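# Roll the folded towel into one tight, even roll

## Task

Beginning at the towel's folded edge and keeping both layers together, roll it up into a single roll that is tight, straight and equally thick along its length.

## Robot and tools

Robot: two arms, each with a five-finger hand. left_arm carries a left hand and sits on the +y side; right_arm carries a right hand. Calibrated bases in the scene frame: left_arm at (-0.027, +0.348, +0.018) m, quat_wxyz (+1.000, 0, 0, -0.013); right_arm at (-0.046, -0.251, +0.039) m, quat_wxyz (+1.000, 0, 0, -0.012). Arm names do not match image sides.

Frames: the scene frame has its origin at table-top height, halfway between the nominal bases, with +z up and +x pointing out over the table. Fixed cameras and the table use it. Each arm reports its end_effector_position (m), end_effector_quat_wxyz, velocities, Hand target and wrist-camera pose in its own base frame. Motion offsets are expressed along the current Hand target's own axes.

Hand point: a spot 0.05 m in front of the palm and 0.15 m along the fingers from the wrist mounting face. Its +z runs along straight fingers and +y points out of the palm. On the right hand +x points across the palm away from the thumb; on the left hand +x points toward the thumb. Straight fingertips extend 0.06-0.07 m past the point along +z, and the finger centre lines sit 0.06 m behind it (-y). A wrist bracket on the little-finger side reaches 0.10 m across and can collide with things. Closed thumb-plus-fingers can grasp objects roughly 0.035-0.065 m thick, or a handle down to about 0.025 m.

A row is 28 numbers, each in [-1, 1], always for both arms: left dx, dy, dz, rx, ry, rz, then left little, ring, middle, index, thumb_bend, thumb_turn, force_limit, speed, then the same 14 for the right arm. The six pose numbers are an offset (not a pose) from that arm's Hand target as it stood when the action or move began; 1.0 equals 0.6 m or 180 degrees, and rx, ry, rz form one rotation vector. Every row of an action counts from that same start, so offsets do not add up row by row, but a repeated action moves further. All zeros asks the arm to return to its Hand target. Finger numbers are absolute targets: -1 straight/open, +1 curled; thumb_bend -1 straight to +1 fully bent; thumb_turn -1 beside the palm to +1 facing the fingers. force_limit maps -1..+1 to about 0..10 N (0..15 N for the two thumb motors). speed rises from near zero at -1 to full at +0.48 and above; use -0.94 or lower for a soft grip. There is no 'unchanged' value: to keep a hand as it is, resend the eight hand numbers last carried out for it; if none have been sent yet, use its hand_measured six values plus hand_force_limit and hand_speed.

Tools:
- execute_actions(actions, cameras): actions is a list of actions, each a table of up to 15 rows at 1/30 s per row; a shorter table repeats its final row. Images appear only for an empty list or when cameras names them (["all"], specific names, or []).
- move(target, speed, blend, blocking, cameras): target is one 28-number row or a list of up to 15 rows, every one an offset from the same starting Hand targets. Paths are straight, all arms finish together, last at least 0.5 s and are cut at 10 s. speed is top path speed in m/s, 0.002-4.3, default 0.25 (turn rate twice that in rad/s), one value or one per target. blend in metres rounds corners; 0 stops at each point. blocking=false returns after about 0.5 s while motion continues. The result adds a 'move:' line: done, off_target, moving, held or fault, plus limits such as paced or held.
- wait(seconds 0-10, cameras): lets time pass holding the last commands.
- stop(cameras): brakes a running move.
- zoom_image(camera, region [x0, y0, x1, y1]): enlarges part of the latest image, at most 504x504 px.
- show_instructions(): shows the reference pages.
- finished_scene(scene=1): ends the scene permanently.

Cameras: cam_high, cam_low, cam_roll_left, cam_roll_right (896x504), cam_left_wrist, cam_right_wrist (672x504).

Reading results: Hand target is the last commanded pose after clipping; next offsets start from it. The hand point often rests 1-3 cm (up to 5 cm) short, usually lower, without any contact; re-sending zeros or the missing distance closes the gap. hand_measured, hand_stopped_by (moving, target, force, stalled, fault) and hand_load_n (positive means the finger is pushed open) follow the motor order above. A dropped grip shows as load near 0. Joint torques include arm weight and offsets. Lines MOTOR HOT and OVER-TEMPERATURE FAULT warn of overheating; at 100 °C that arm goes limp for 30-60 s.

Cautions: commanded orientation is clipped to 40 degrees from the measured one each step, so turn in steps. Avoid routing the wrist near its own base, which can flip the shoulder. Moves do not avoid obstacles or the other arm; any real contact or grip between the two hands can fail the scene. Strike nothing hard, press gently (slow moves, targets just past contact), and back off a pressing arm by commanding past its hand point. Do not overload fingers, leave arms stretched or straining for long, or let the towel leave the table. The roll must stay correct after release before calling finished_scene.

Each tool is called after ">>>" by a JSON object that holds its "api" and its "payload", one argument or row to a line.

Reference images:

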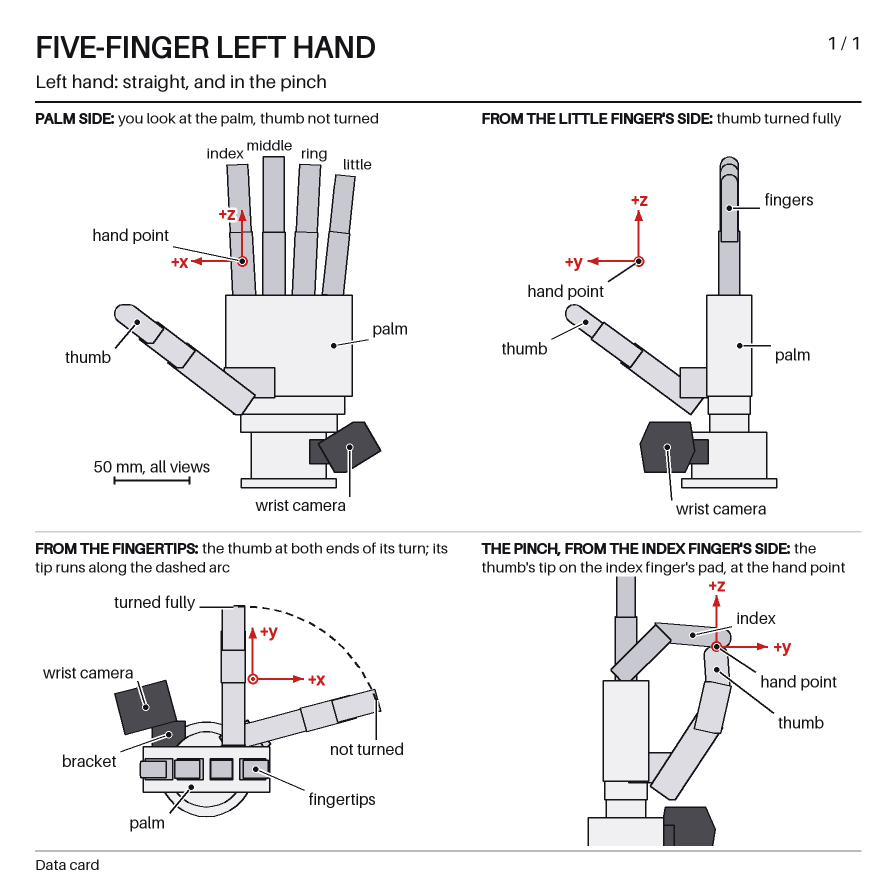

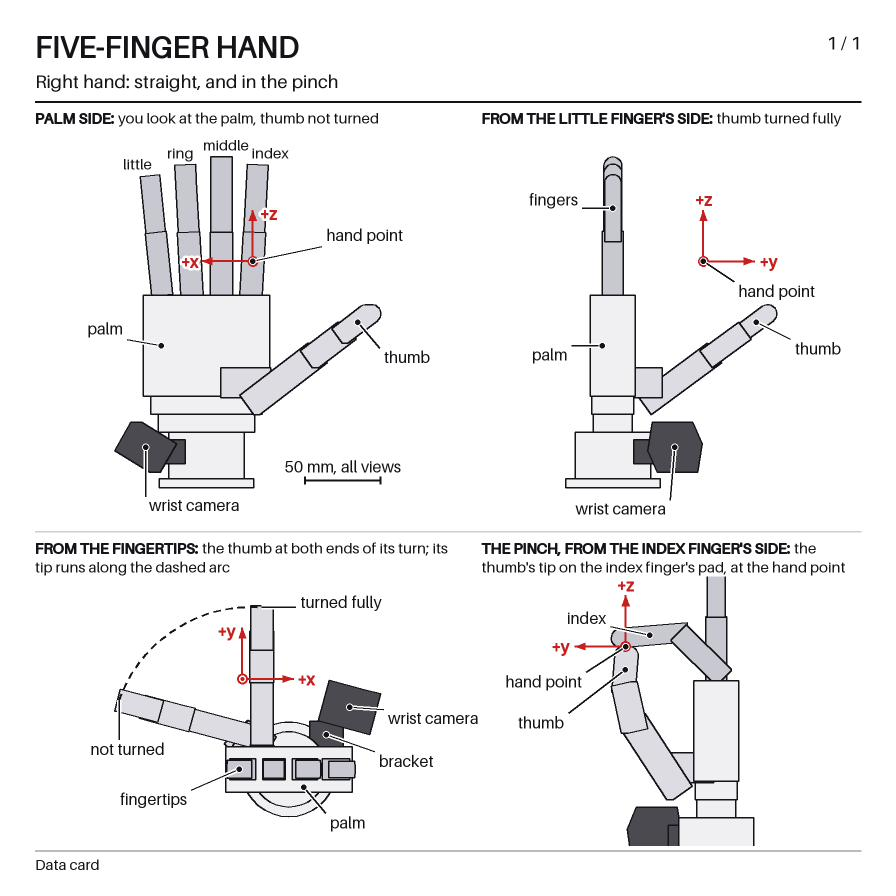

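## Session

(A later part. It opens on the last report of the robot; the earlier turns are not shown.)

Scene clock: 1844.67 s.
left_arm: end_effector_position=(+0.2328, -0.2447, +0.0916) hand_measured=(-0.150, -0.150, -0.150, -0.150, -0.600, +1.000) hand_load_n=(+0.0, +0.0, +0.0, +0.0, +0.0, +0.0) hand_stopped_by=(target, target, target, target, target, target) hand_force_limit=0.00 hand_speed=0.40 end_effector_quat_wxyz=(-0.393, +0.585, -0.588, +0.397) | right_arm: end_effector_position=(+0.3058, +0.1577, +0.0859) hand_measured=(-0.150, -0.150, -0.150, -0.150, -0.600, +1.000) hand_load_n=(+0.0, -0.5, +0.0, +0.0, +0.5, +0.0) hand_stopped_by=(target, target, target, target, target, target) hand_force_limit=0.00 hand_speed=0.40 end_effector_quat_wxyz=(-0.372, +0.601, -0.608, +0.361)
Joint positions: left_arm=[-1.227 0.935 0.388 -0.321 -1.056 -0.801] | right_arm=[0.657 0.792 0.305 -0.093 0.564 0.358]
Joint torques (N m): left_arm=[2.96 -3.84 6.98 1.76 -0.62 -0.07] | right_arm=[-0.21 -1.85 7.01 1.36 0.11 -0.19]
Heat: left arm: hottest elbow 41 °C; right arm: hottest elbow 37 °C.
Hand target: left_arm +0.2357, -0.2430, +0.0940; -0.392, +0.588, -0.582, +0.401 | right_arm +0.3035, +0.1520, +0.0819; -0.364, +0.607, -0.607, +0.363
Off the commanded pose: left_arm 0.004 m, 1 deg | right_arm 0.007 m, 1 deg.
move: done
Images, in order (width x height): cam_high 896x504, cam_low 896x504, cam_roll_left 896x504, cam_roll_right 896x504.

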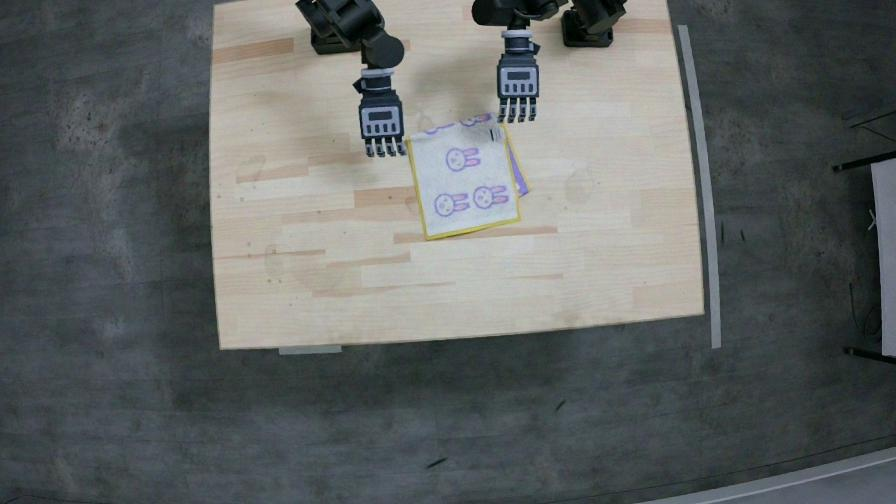

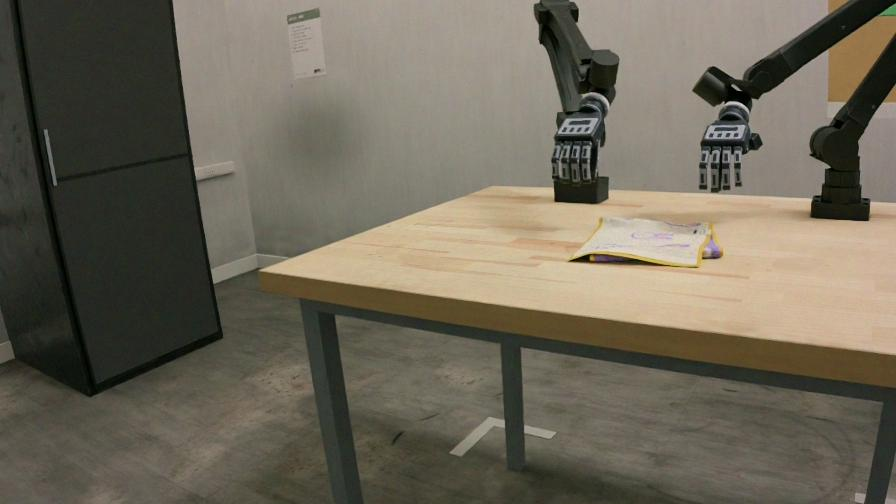

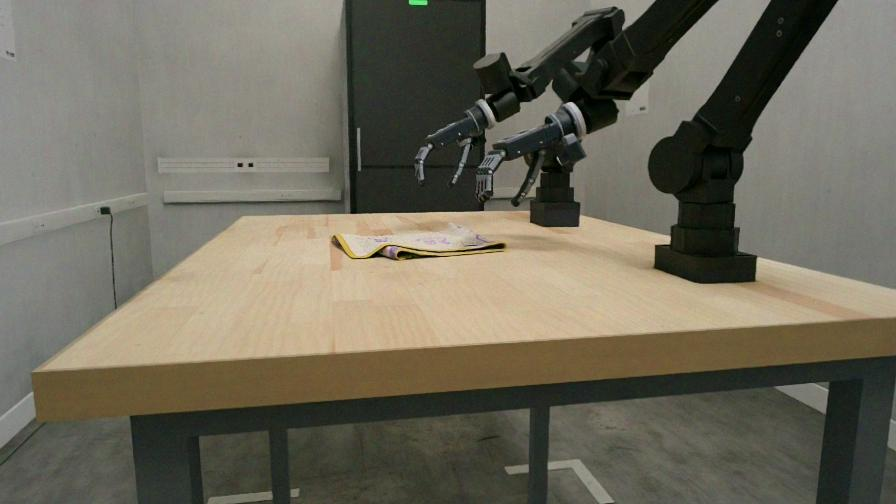

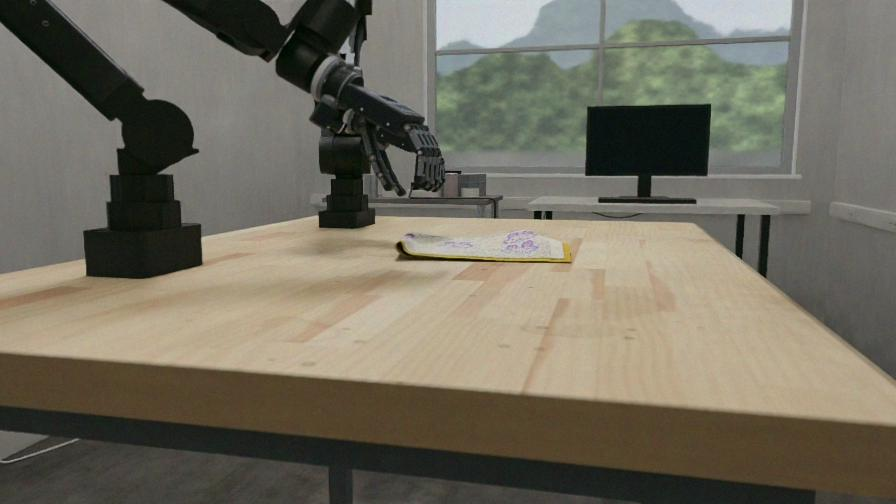

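>>> {"api": "move", "payload": {
  "target": [
    [0.095,0.0436,0.0433,0,0,0,-0.15,-0.15,-0.15,-0.15,-0.6,1,0,0.4,-0.1133,0.0742,-0.0053,0.0444,0,0,-0.15,-0.15,-0.15,-0.15,-0.6,1,0,0.4],
    [0.095,0.1202,0.0743,0,0,0,-0.15,-0.15,-0.15,-0.15,-0.6,1,0,0.4,-0.1133,0.1622,0.0455,0.0444,0,0,-0.15,-0.15,-0.15,-0.15,-0.6,1,0,0.4]
  ],
  "speed": 0.12,
  "cameras": ["cam_high","cam_roll_left","cam_roll_right"]
}}

>>> {"api": "zoom_image", "payload": {
  "camera": "cam_roll_left",
  "region": [280, 140, 560, 280]
}}

>>> {"api": "zoom_image", "payload": {
  "camera": "cam_roll_right",
  "region": [340, 160, 640, 300]
}}

Scene clock: 1853.63 s.
left_arm: end_effector_position=(+0.2523, -0.3015, +0.0166) hand_measured=(-0.150, -0.150, -0.150, -0.150, -0.600, +1.000) hand_load_n=(-0.5, +0.0, +0.0, +0.0, +0.0, +0.0) hand_stopped_by=(target, target, target, target, target, target) hand_force_limit=0.00 hand_speed=0.40 end_effector_quat_wxyz=(-0.392, +0.591, -0.578, +0.402) | right_arm: end_effector_position=(+0.2811, +0.2171, +0.0109) hand_measured=(-0.150, -0.150, -0.150, -0.150, -0.600, +1.000) hand_load_n=(+0.0, +0.0, +0.0, +0.0, +0.0, +0.0) hand_stopped_by=(target, target, target, target, target, target) hand_force_limit=0.00 hand_speed=0.40 end_effector_quat_wxyz=(-0.396, +0.583, -0.581, +0.407)
Joint positions: left_arm=[-1.234 1.392 0.422 0.097 -1.069 -0.831] | right_arm=[1.004 1.274 0.219 0.429 0.918 0.506]
Joint torques (N m): left_arm=[1.79 -5.36 4.63 1.76 -0.67 -0.12] | right_arm=[0.26 -5.19 4.62 1.44 0.39 -0.01]
Heat: left arm: hottest elbow 42 °C; right arm: hottest elbow 37 °C.
Hand target: left_arm +0.2503, -0.3013, +0.0113; -0.392, +0.588, -0.582, +0.401 | right_arm +0.2806, +0.2162, +0.0103; -0.392, +0.586, -0.580, +0.408 (not the last commanded pose)
Off the commanded pose: left_arm 0.006 m, 1 deg | right_arm 0.028 m, 1 deg.
move: held (right_arm; a check stopped the path); limits=held
pose unreachable (right arm): on one or more control steps of this call, first in action 0 (counted from 0), this arm could not follow its commanded pose, so it was not sent that pose on those steps. It may still have moved: this result reports where it is.
cause: moving toward the commanded pose would bring a part of the arm too close to another arm (a part of this arm just beyond joint 4 (wrist pitch) and a part of the left arm just beyond its joint 4 (wrist pitch), along the way the arms are being sent, or toward where that arm still pushes).
Images, in order (width x height): cam_high 896x504, cam_roll_left 896x504, cam_roll_right 896x504.

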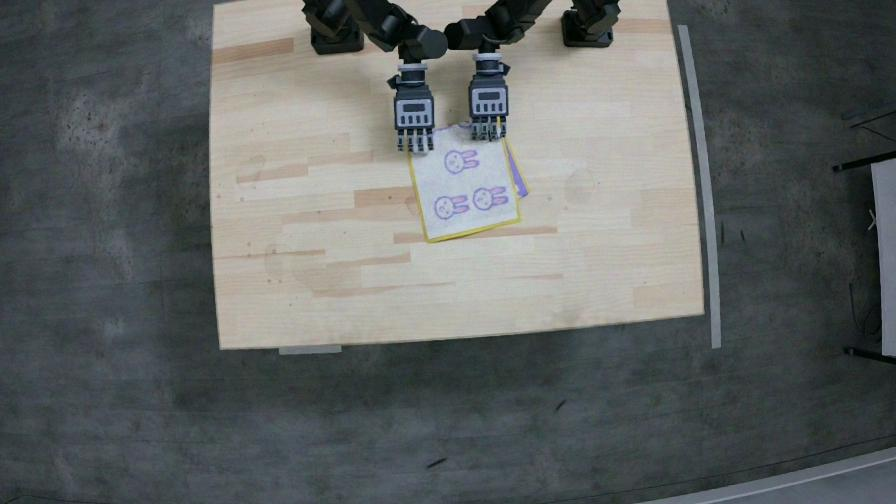

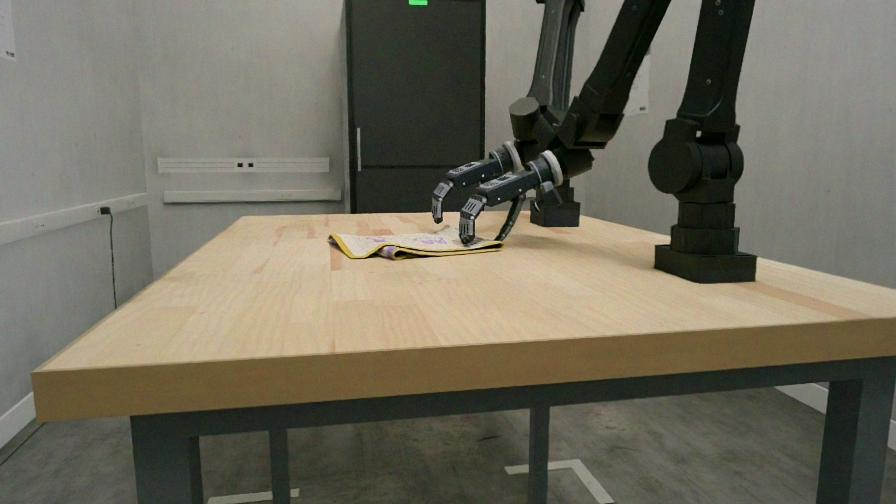

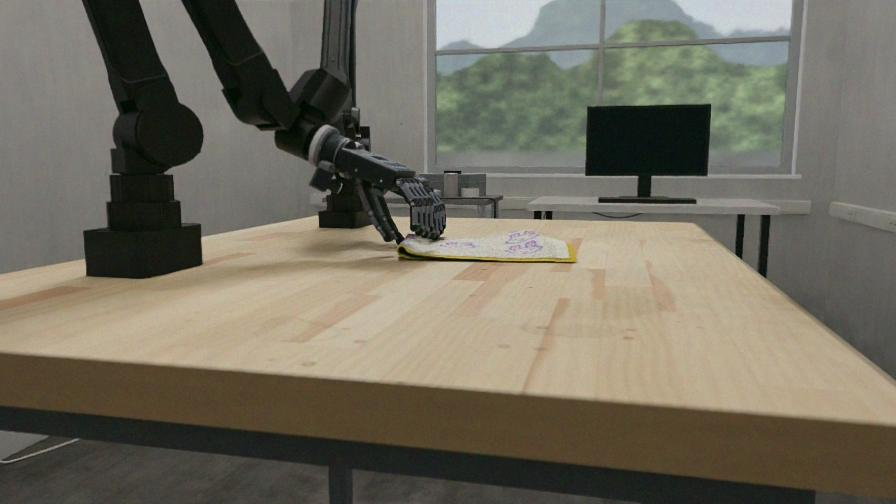

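Scaled by 1.800 from the camera's 896x504 image, which has a finer 1280x720 frame.

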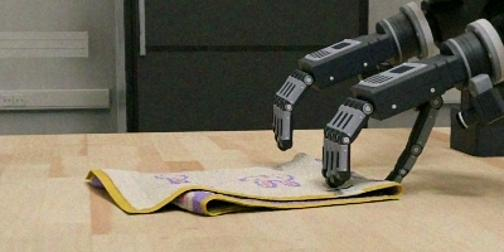

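Scaled by 1.680 from the camera's 896x504 image, which has a finer 1280x720 frame.

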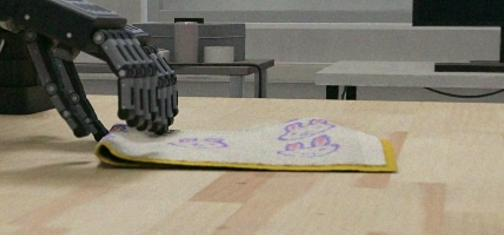

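>>> {"api": "move", "payload": {
  "target": [
    [0,0,0,0,0,0,-0.15,-0.15,-0.15,-0.15,-0.6,1,0,0.4,0.0183,0,0,0,0,0,-0.15,-0.15,-0.15,-0.15,-0.6,1,0,0.4],
    [0,0.001,0,0,0,0,-0.15,-0.15,-0.15,-0.15,-0.6,1,0,0.4,0.0183,0.0406,0.0164,0,0,0,-0.15,-0.15,-0.15,-0.15,-0.6,1,0,0.4]
  ],
  "speed": 0.1,
  "cameras": ["cam_high","cam_roll_right"]
}}

>>> {"api": "move", "payload": {
  "target": [0,0,0,0,0,0,0.3,0.3,0.3,0.3,-0.6,1,0,-0.4,0,0,0,0,0,0,0.3,0.3,0.3,0.3,-0.6,1,0,-0.4],
  "speed": 0.1,
  "cameras": ["cam_high","cam_roll_left","cam_roll_right"]
}}

>>> {"api": "zoom_image", "payload": {
  "camera": "cam_high",
  "region": [360, 100, 560, 270]
}}

Scene clock: 1858.67 s.
left_arm: end_effector_position=(+0.2523, -0.3014, +0.0161) hand_measured=(-0.150, -0.150, -0.150, -0.150, -0.600, +1.000) hand_load_n=(+0.0, +0.0, +0.0, +0.0, +0.0, +0.0) hand_stopped_by=(target, target, target, target, target, target) hand_force_limit=0.00 hand_speed=0.40 end_effector_quat_wxyz=(-0.392, +0.591, -0.579, +0.402) | right_arm: end_effector_position=(+0.2824, +0.2113, -0.0097) hand_measured=(-0.150, -0.150, -0.150, -0.150, -0.600, +1.000) hand_load_n=(+0.0, +0.0, +0.0, +0.0, -0.5, -0.5) hand_stopped_by=(target, target, target, target, target, target) hand_force_limit=0.00 hand_speed=0.40 end_effector_quat_wxyz=(-0.400, +0.580, -0.583, +0.405)
Joint positions: left_arm=[-1.234 1.393 0.422 0.097 -1.069 -0.831] | right_arm=[0.984 1.401 0.187 0.611 0.9 0.49]
Joint velocities: left_arm=[within noise] | right_arm=[0.015 0.005 0.007 0.002 -0.007 -0.154]
Joint torques (N m): left_arm=[1.73 -5.36 4.57 1.84 -0.7 -0.13] | right_arm=[-0.15 -3.96 2.63 2.44 0.15 -0.18]
Heat: left arm: hottest elbow 41 °C; right arm: hottest elbow 37 °C.
Hand target: left_arm +0.2501, -0.3013, +0.0108; -0.392, +0.588, -0.582, +0.401 | right_arm +0.2809, +0.2046, -0.0157; -0.392, +0.586, -0.580, +0.408
Off the commanded pose: left_arm 0.006 m, 1 deg | right_arm 0.009 m, 1 deg.
move: done
Images, in order (width x height): cam_high 896x504, cam_roll_right 896x504.

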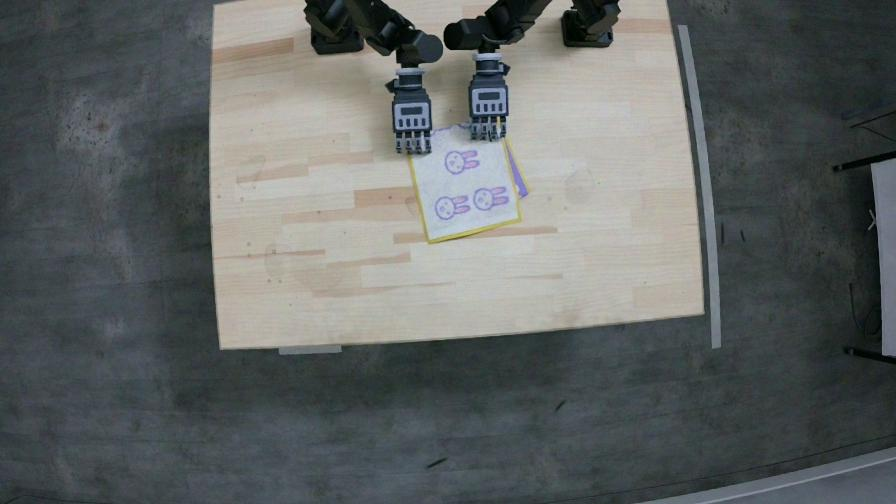

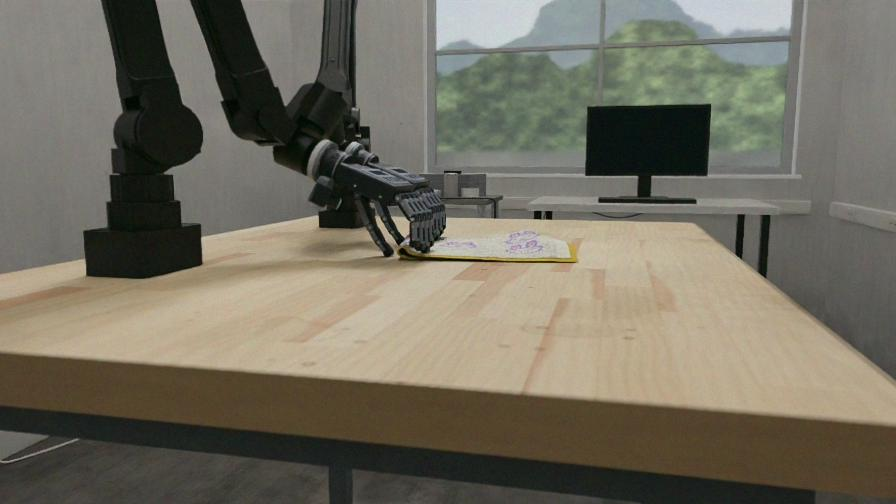

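Scene clock: 1859.23 s.
left_arm: end_effector_position=(+0.2526, -0.3018, +0.0165) hand_measured=(+0.300, +0.300, +0.300, +0.300, -0.600, +1.000) hand_load_n=(+0.0, +0.0, +0.0, +0.0, +0.5, +0.5) hand_stopped_by=(target, target, target, target, target, target) hand_force_limit=0.00 hand_speed=-0.40 end_effector_quat_wxyz=(-0.392, +0.592, -0.578, +0.403) | right_arm: end_effector_position=(+0.2826, +0.2115, -0.0098) hand_measured=(+0.300, +0.300, +0.300, +0.300, -0.600, +1.000) hand_load_n=(+0.0, +0.0, +0.0, +0.0, -0.5, +0.0) hand_stopped_by=(target, target, target, target, target, target) hand_force_limit=0.00 hand_speed=-0.40 end_effector_quat_wxyz=(-0.400, +0.580, -0.583, +0.404)
Joint positions: left_arm=[-1.234 1.394 0.422 0.101 -1.07 -0.831] | right_arm=[0.983 1.402 0.187 0.614 0.898 0.49]
Joint torques (N m): left_arm=[1.67 -5.36 4.57 1.73 -0.66 -0.13] | right_arm=[0.09 -3.9 2.7 2.28 0.22 -0.14]
Heat: left arm: hottest elbow 41 °C; right arm: hottest elbow 37 °C.
Hand target: left_arm +0.2501, -0.3013, +0.0108; -0.392, +0.588, -0.582, +0.401 | right_arm +0.2808, +0.2045, -0.0157; -0.392, +0.586, -0.580, +0.408
Off the commanded pose: left_arm 0.006 m, 1 deg | right_arm 0.009 m, 1 deg.
move: done
Images, in order (width x height): cam_high 896x504, cam_roll_left 896x504, cam_roll_right 896x504.

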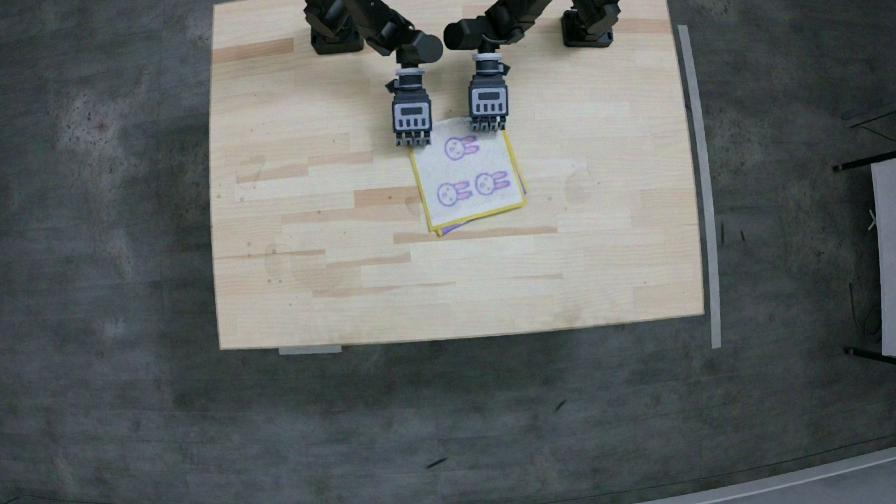

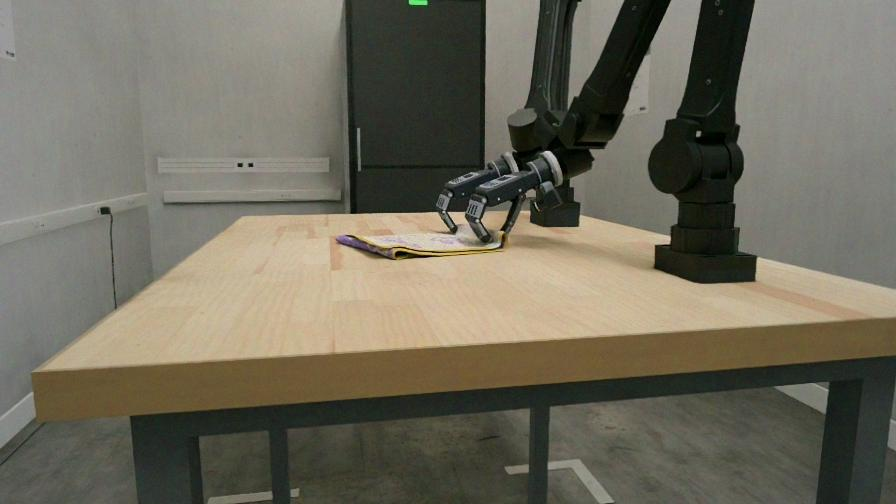

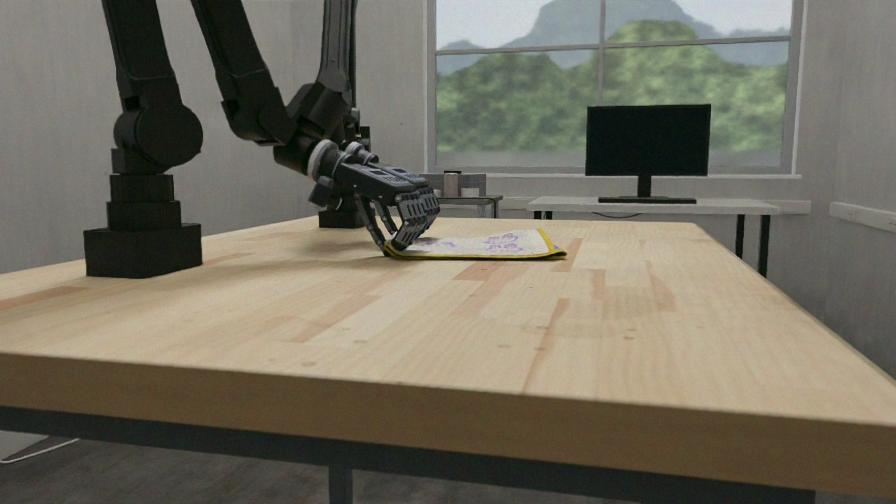

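Scaled by 2.520 from the camera's 896x504 image, which has a finer 1280x720 frame.

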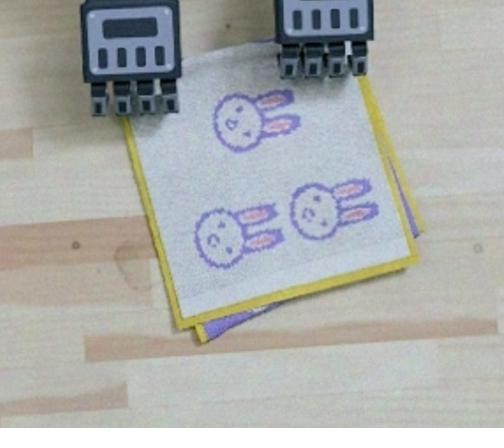

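Now pinch and lift.

>>> {"api": "move", "payload": {
  "target": [0,0,0,0,0,0,0.42,0.42,0.42,0.42,-0.3,1,0,-0.5,0,0,0,0,0,0,0.42,0.42,0.42,0.42,-0.3,1,0,-0.5],
  "speed": 0.1,
  "cameras": ["cam_roll_left","cam_roll_right"]
}}

Scene clock: 1860.37 s.
left_arm: end_effector_position=(+0.2526, -0.3018, +0.0165) hand_measured=(+0.420, +0.420, +0.416, +0.420, -0.536, +1.000) hand_load_n=(+0.0, +0.0, +4.5, +0.0, +8.5, +1.0) hand_stopped_by=(target, target, force, target, force, target) hand_force_limit=0.00 hand_speed=-0.50 end_effector_quat_wxyz=(-0.392, +0.592, -0.578, +0.403) | right_arm: end_effector_position=(+0.2825, +0.2115, -0.0102) hand_measured=(+0.420, +0.420, +0.416, +0.420, -0.536, +1.000) hand_load_n=(+0.0, +0.0, +7.5, +0.0, +9.0, +2.0) hand_stopped_by=(target, target, force, target, force, target) hand_force_limit=0.00 hand_speed=-0.50 end_effector_quat_wxyz=(-0.400, +0.581, -0.583, +0.404)
Joint positions: left_arm=[-1.234 1.394 0.422 0.101 -1.07 -0.831] | right_arm=[0.983 1.403 0.187 0.614 0.898 0.49]
Joint torques (N m): left_arm=[1.79 -5.36 4.6 1.69 -0.65 -0.12] | right_arm=[-0.44 -3.84 2.71 2.26 0.24 -0.14]
Heat: left arm: hottest elbow 41 °C; right arm: hottest elbow 37 °C.
Hand target: left_arm +0.2501, -0.3013, +0.0108; -0.392, +0.588, -0.582, +0.401 | right_arm +0.2808, +0.2045, -0.0158; -0.392, +0.586, -0.580, +0.408
Off the commanded pose: left_arm 0.006 m, 1 deg | right_arm 0.009 m, 1 deg.
move: done
Images, in order (width x height): cam_roll_left 896x504, cam_roll_right 896x504.

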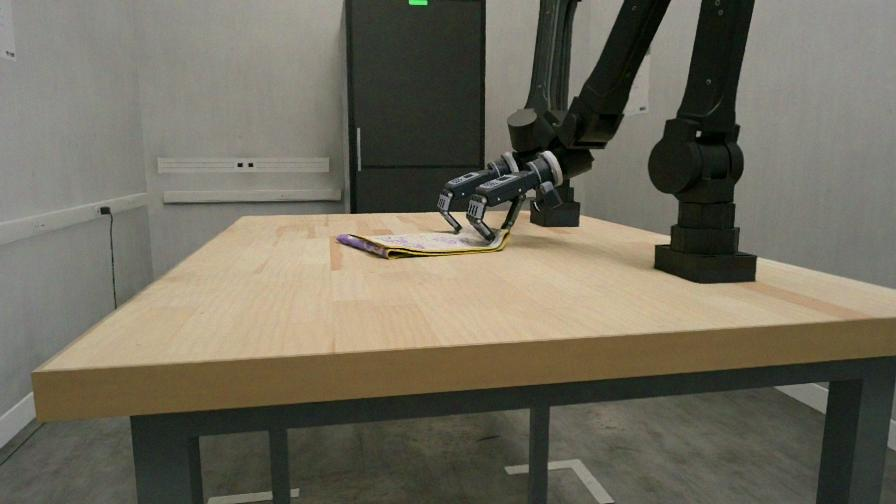

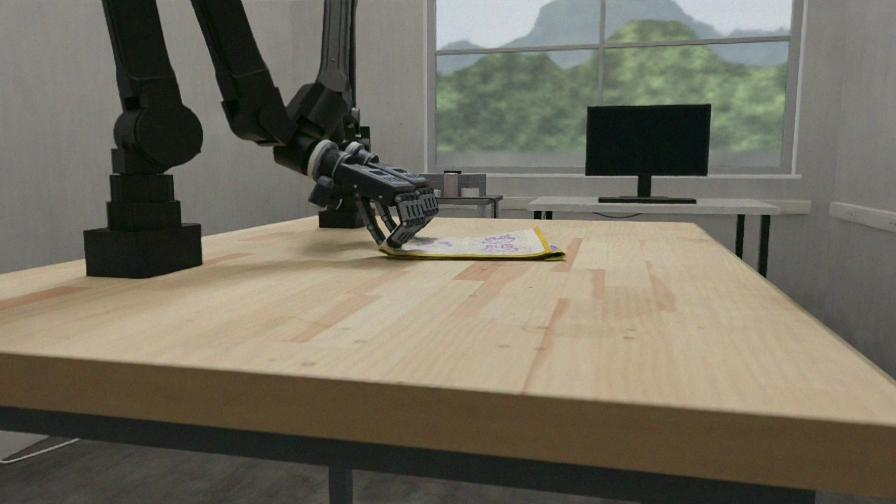

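>>> {"api": "move", "payload": {
  "target": [0,-0.572,-0.1412,0,0,0,0.42,0.42,0.42,0.42,-0.3,1,0,-0.5,0,-0.5545,-0.1845,0,0,0,0.42,0.42,0.42,0.42,-0.3,1,0,-0.5],
  "speed": 0.15,
  "cameras": ["cam_high","cam_low","cam_roll_left","cam_roll_right"]
}}

>>> {"api": "zoom_image", "payload": {
  "camera": "cam_low",
  "region": [520, 0, 760, 260]
}}

Scene clock: 1864.37 s.
left_arm: end_effector_position=(+0.2824, -0.2930, +0.2710) hand_measured=(+0.420, +0.420, +0.416, +0.420, -0.536, +1.000) hand_load_n=(+0.0, +0.0, +3.5, +0.0, +8.5, +2.0) hand_stopped_by=(target, target, force, target, force, target) hand_force_limit=0.00 hand_speed=-0.50 end_effector_quat_wxyz=(-0.392, +0.585, -0.592, +0.392) | right_arm: end_effector_position=(+0.2894, +0.2100, +0.2755) hand_measured=(+0.420, +0.420, +0.416, +0.420, -0.536, +1.000) hand_load_n=(+0.0, +0.0, +7.0, +0.0, +9.5, +2.5) hand_stopped_by=(target, target, force, target, force, target) hand_force_limit=0.00 hand_speed=-0.50 end_effector_quat_wxyz=(-0.379, +0.599, -0.577, +0.406)
Joint positions: left_arm=[-1.119 0.947 0.881 -0.692 -0.975 -0.658] | right_arm=[0.949 0.735 0.776 -0.669 0.862 0.451]
Joint torques (N m): left_arm=[1.9 -4.31 8.02 1.59 -0.71 -0.11] | right_arm=[-0.73 -2.08 11.93 1.24 0.45 -0.09]
Heat: left arm: hottest elbow 42 °C; right arm: hottest elbow 38 °C.
Hand target: left_arm +0.2819, -0.2932, +0.2659; -0.393, +0.583, -0.594, +0.390 (not the last commanded pose) | right_arm +0.2959, +0.2118, +0.3044; -0.392, +0.586, -0.580, +0.408 (not the last commanded pose)
Off the commanded pose: left_arm 0.091 m, 2 deg | right_arm 0.059 m, 2 deg.
move: held (left_arm; a check stopped the path), off_target (right_arm; braked when a check withheld steps of left_arm); limits=held
pose unreachable (left arm): on one or more control steps of this call, first in action 0 (counted from 0), this arm could not follow its commanded pose, so it was not sent that pose on those steps. It may still have moved: this result reports where it is.
cause: moving toward the commanded pose would bring a part of the arm too close to another arm (a part of this arm just beyond joint 4 (wrist pitch) and a part of the right arm just beyond its joint 4 (wrist pitch), 15 mm apart when this arm was first held).
Images, in order (width x height): cam_high 896x504, cam_low 896x504, cam_roll_left 896x504, cam_roll_right 896x504.

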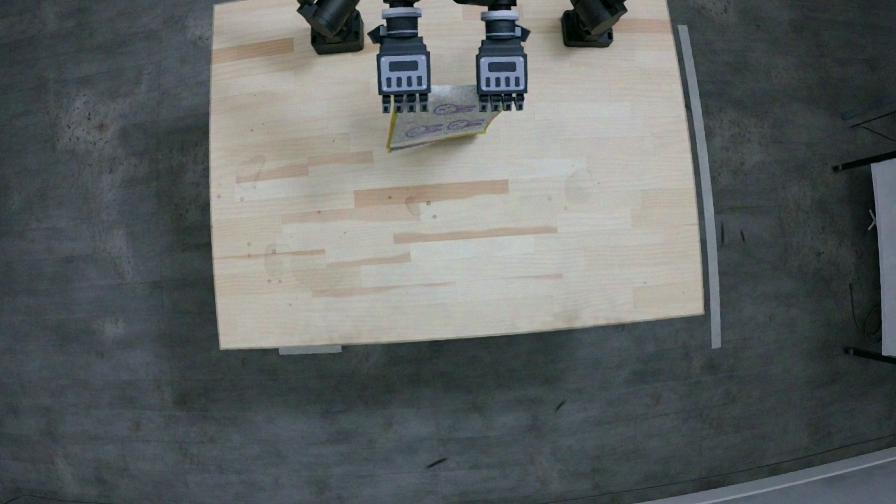

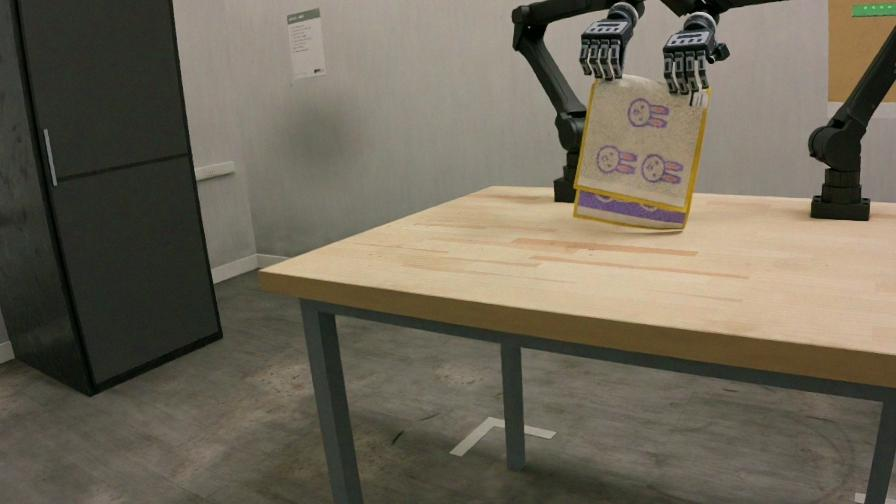

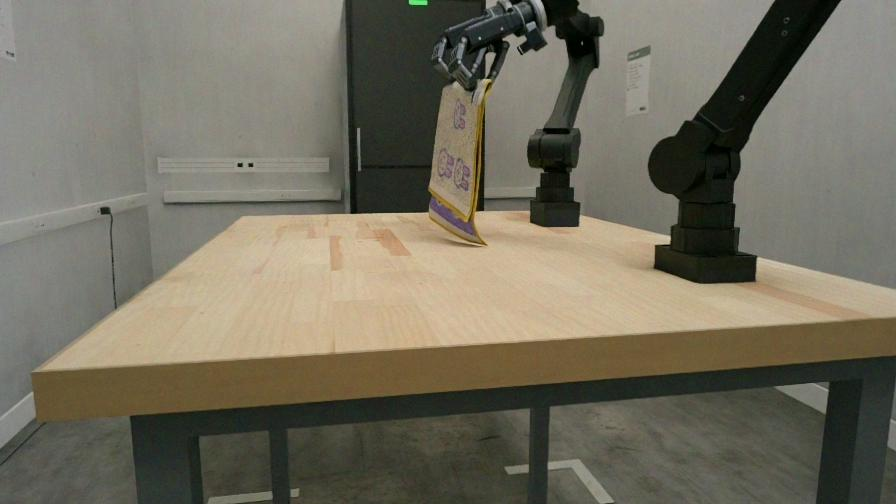

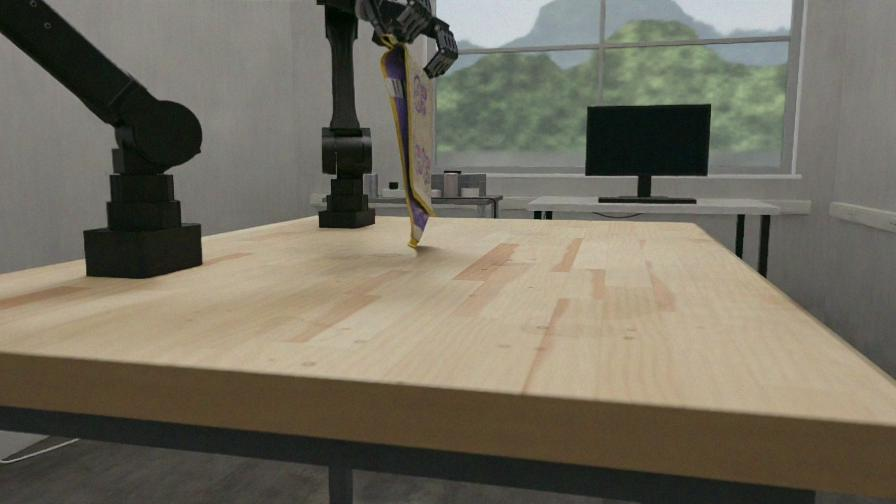

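Scaled by 1.938 from the camera's 896x504 image, which has a finer 1280x720 frame.

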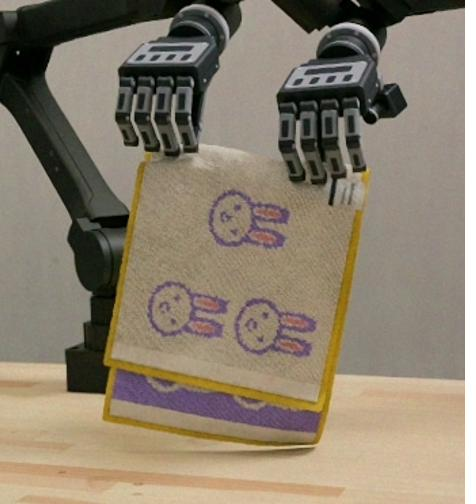

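>>> {"api": "move", "payload": {
  "target": [-0.0133,-0.141,-0.0247,0,0,0,0.42,0.42,0.42,0.42,-0.3,1,0,-0.5,0.02,-0.0383,-0.0029,0,0,0,0.42,0.42,0.42,0.42,-0.3,1,0,-0.5],
  "speed": 0.15,
  "cameras": ["cam_high","cam_low","cam_roll_left","cam_roll_right"]
}}

>>> {"api": "zoom_image", "payload": {
  "camera": "cam_low",
  "region": [520, 0, 760, 260]
}}

>>> {"api": "zoom_image", "payload": {
  "camera": "cam_high",
  "region": [360, 30, 560, 180]
}}

Scene clock: 1867.23 s.
left_arm: end_effector_position=(+0.2917, -0.2884, +0.3235) hand_measured=(+0.420, +0.420, +0.416, +0.420, -0.536, +1.000) hand_load_n=(+0.0, +0.0, +3.5, +0.0, +8.0, +2.0) hand_stopped_by=(target, target, force, target, force, target) hand_force_limit=0.00 hand_speed=-0.50 end_effector_quat_wxyz=(-0.387, +0.582, -0.603, +0.385) | right_arm: end_effector_position=(+0.2973, +0.2061, +0.2993) hand_measured=(+0.420, +0.420, +0.416, +0.420, -0.536, +1.000) hand_load_n=(+0.5, +0.0, +7.0, +0.0, +8.5, +3.5) hand_stopped_by=(target, target, force, target, force, target) hand_force_limit=0.00 hand_speed=-0.50 end_effector_quat_wxyz=(-0.386, +0.595, -0.582, +0.399)
Joint positions: left_arm=[-1.072 0.947 1.024 -0.808 -0.922 -0.601] | right_arm=[0.902 0.733 0.831 -0.693 0.815 0.429]
Joint torques (N m): left_arm=[3.55 -4.42 12.88 0.59 -0.85 0.06] | right_arm=[-0.79 -2.61 11.62 1.16 0.57 -0.32]
Heat: left arm: hottest elbow 42 °C; right arm: hottest elbow 38 °C.
Hand target: left_arm +0.3010, -0.2864, +0.3496; -0.393, +0.583, -0.594, +0.390 | right_arm +0.3025, +0.2002, +0.3269; -0.392, +0.586, -0.580, +0.408
Off the commanded pose: left_arm 0.028 m, 1 deg | right_arm 0.029 m, 2 deg.
move: off_target (left_arm, right_arm)
Images, in order (width x height): cam_high 896x504, cam_low 896x504, cam_roll_left 896x504, cam_roll_right 896x504.

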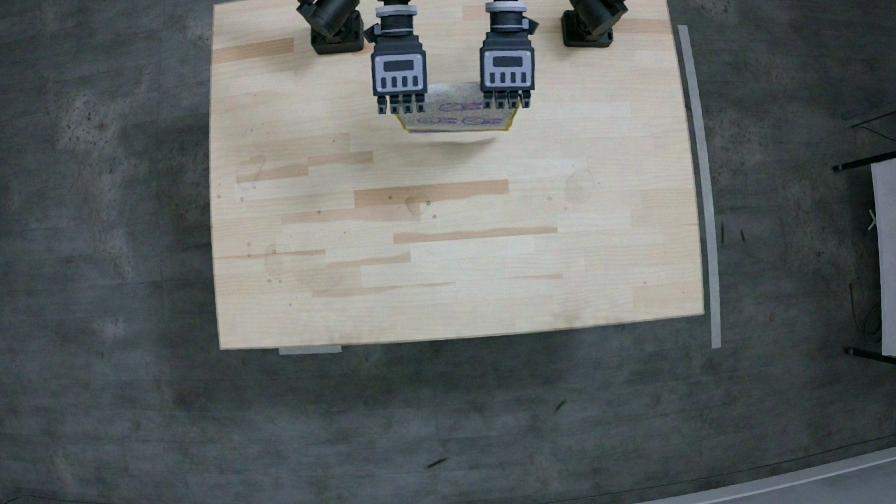

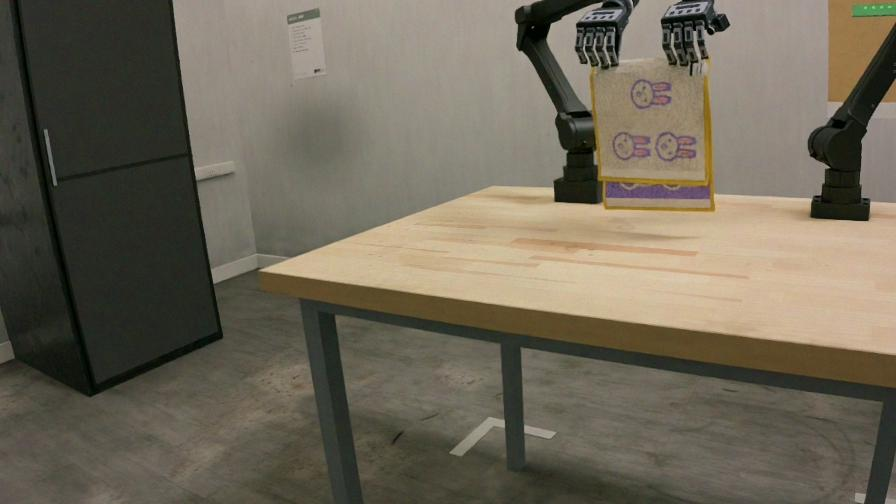

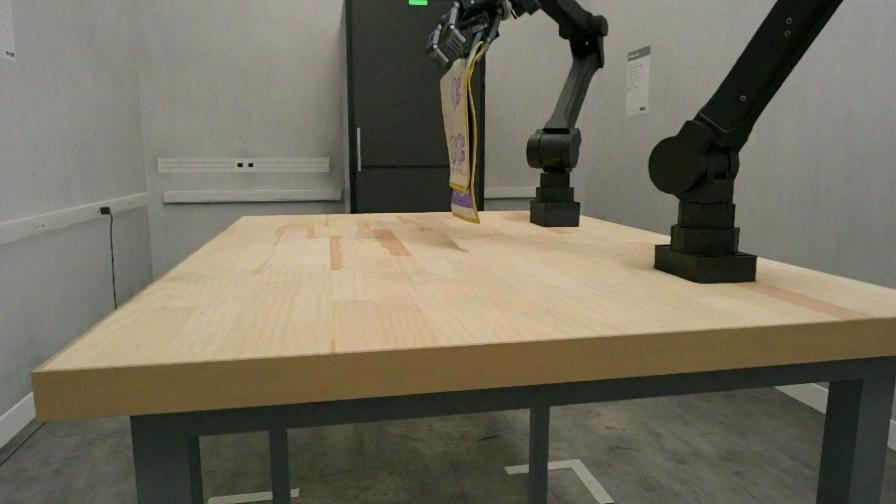

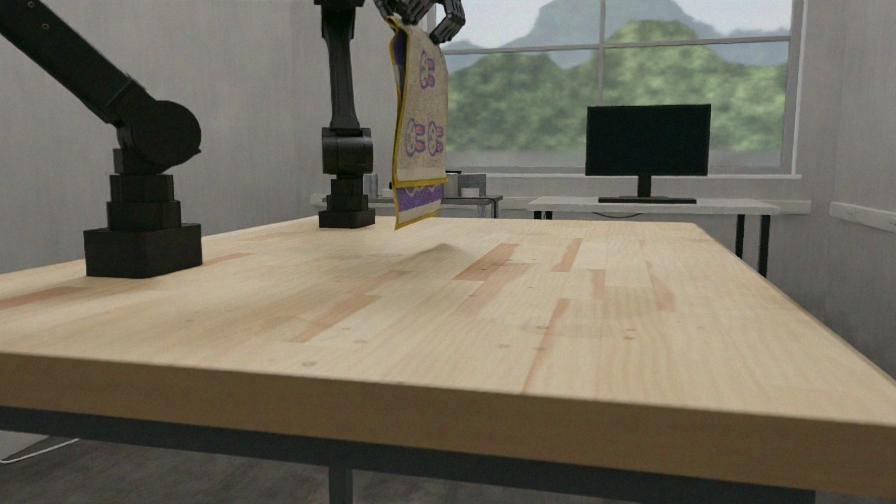

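Scaled by 1.938 from the camera's 896x504 image, which has a finer 1280x720 frame.

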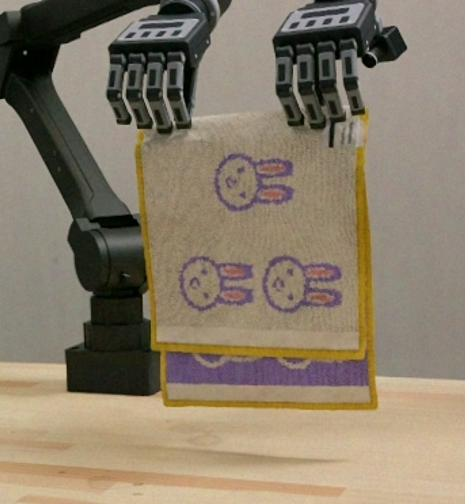

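Scaled by 2.520 from the camera's 896x504 image, which has a finer 1280x720 frame.

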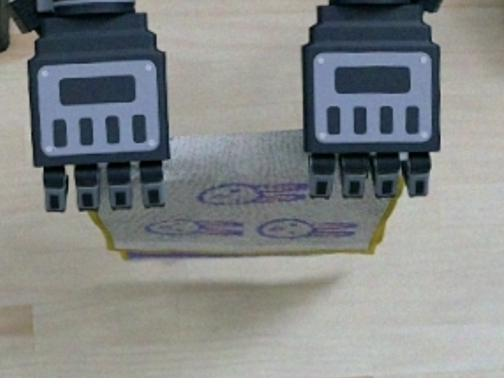

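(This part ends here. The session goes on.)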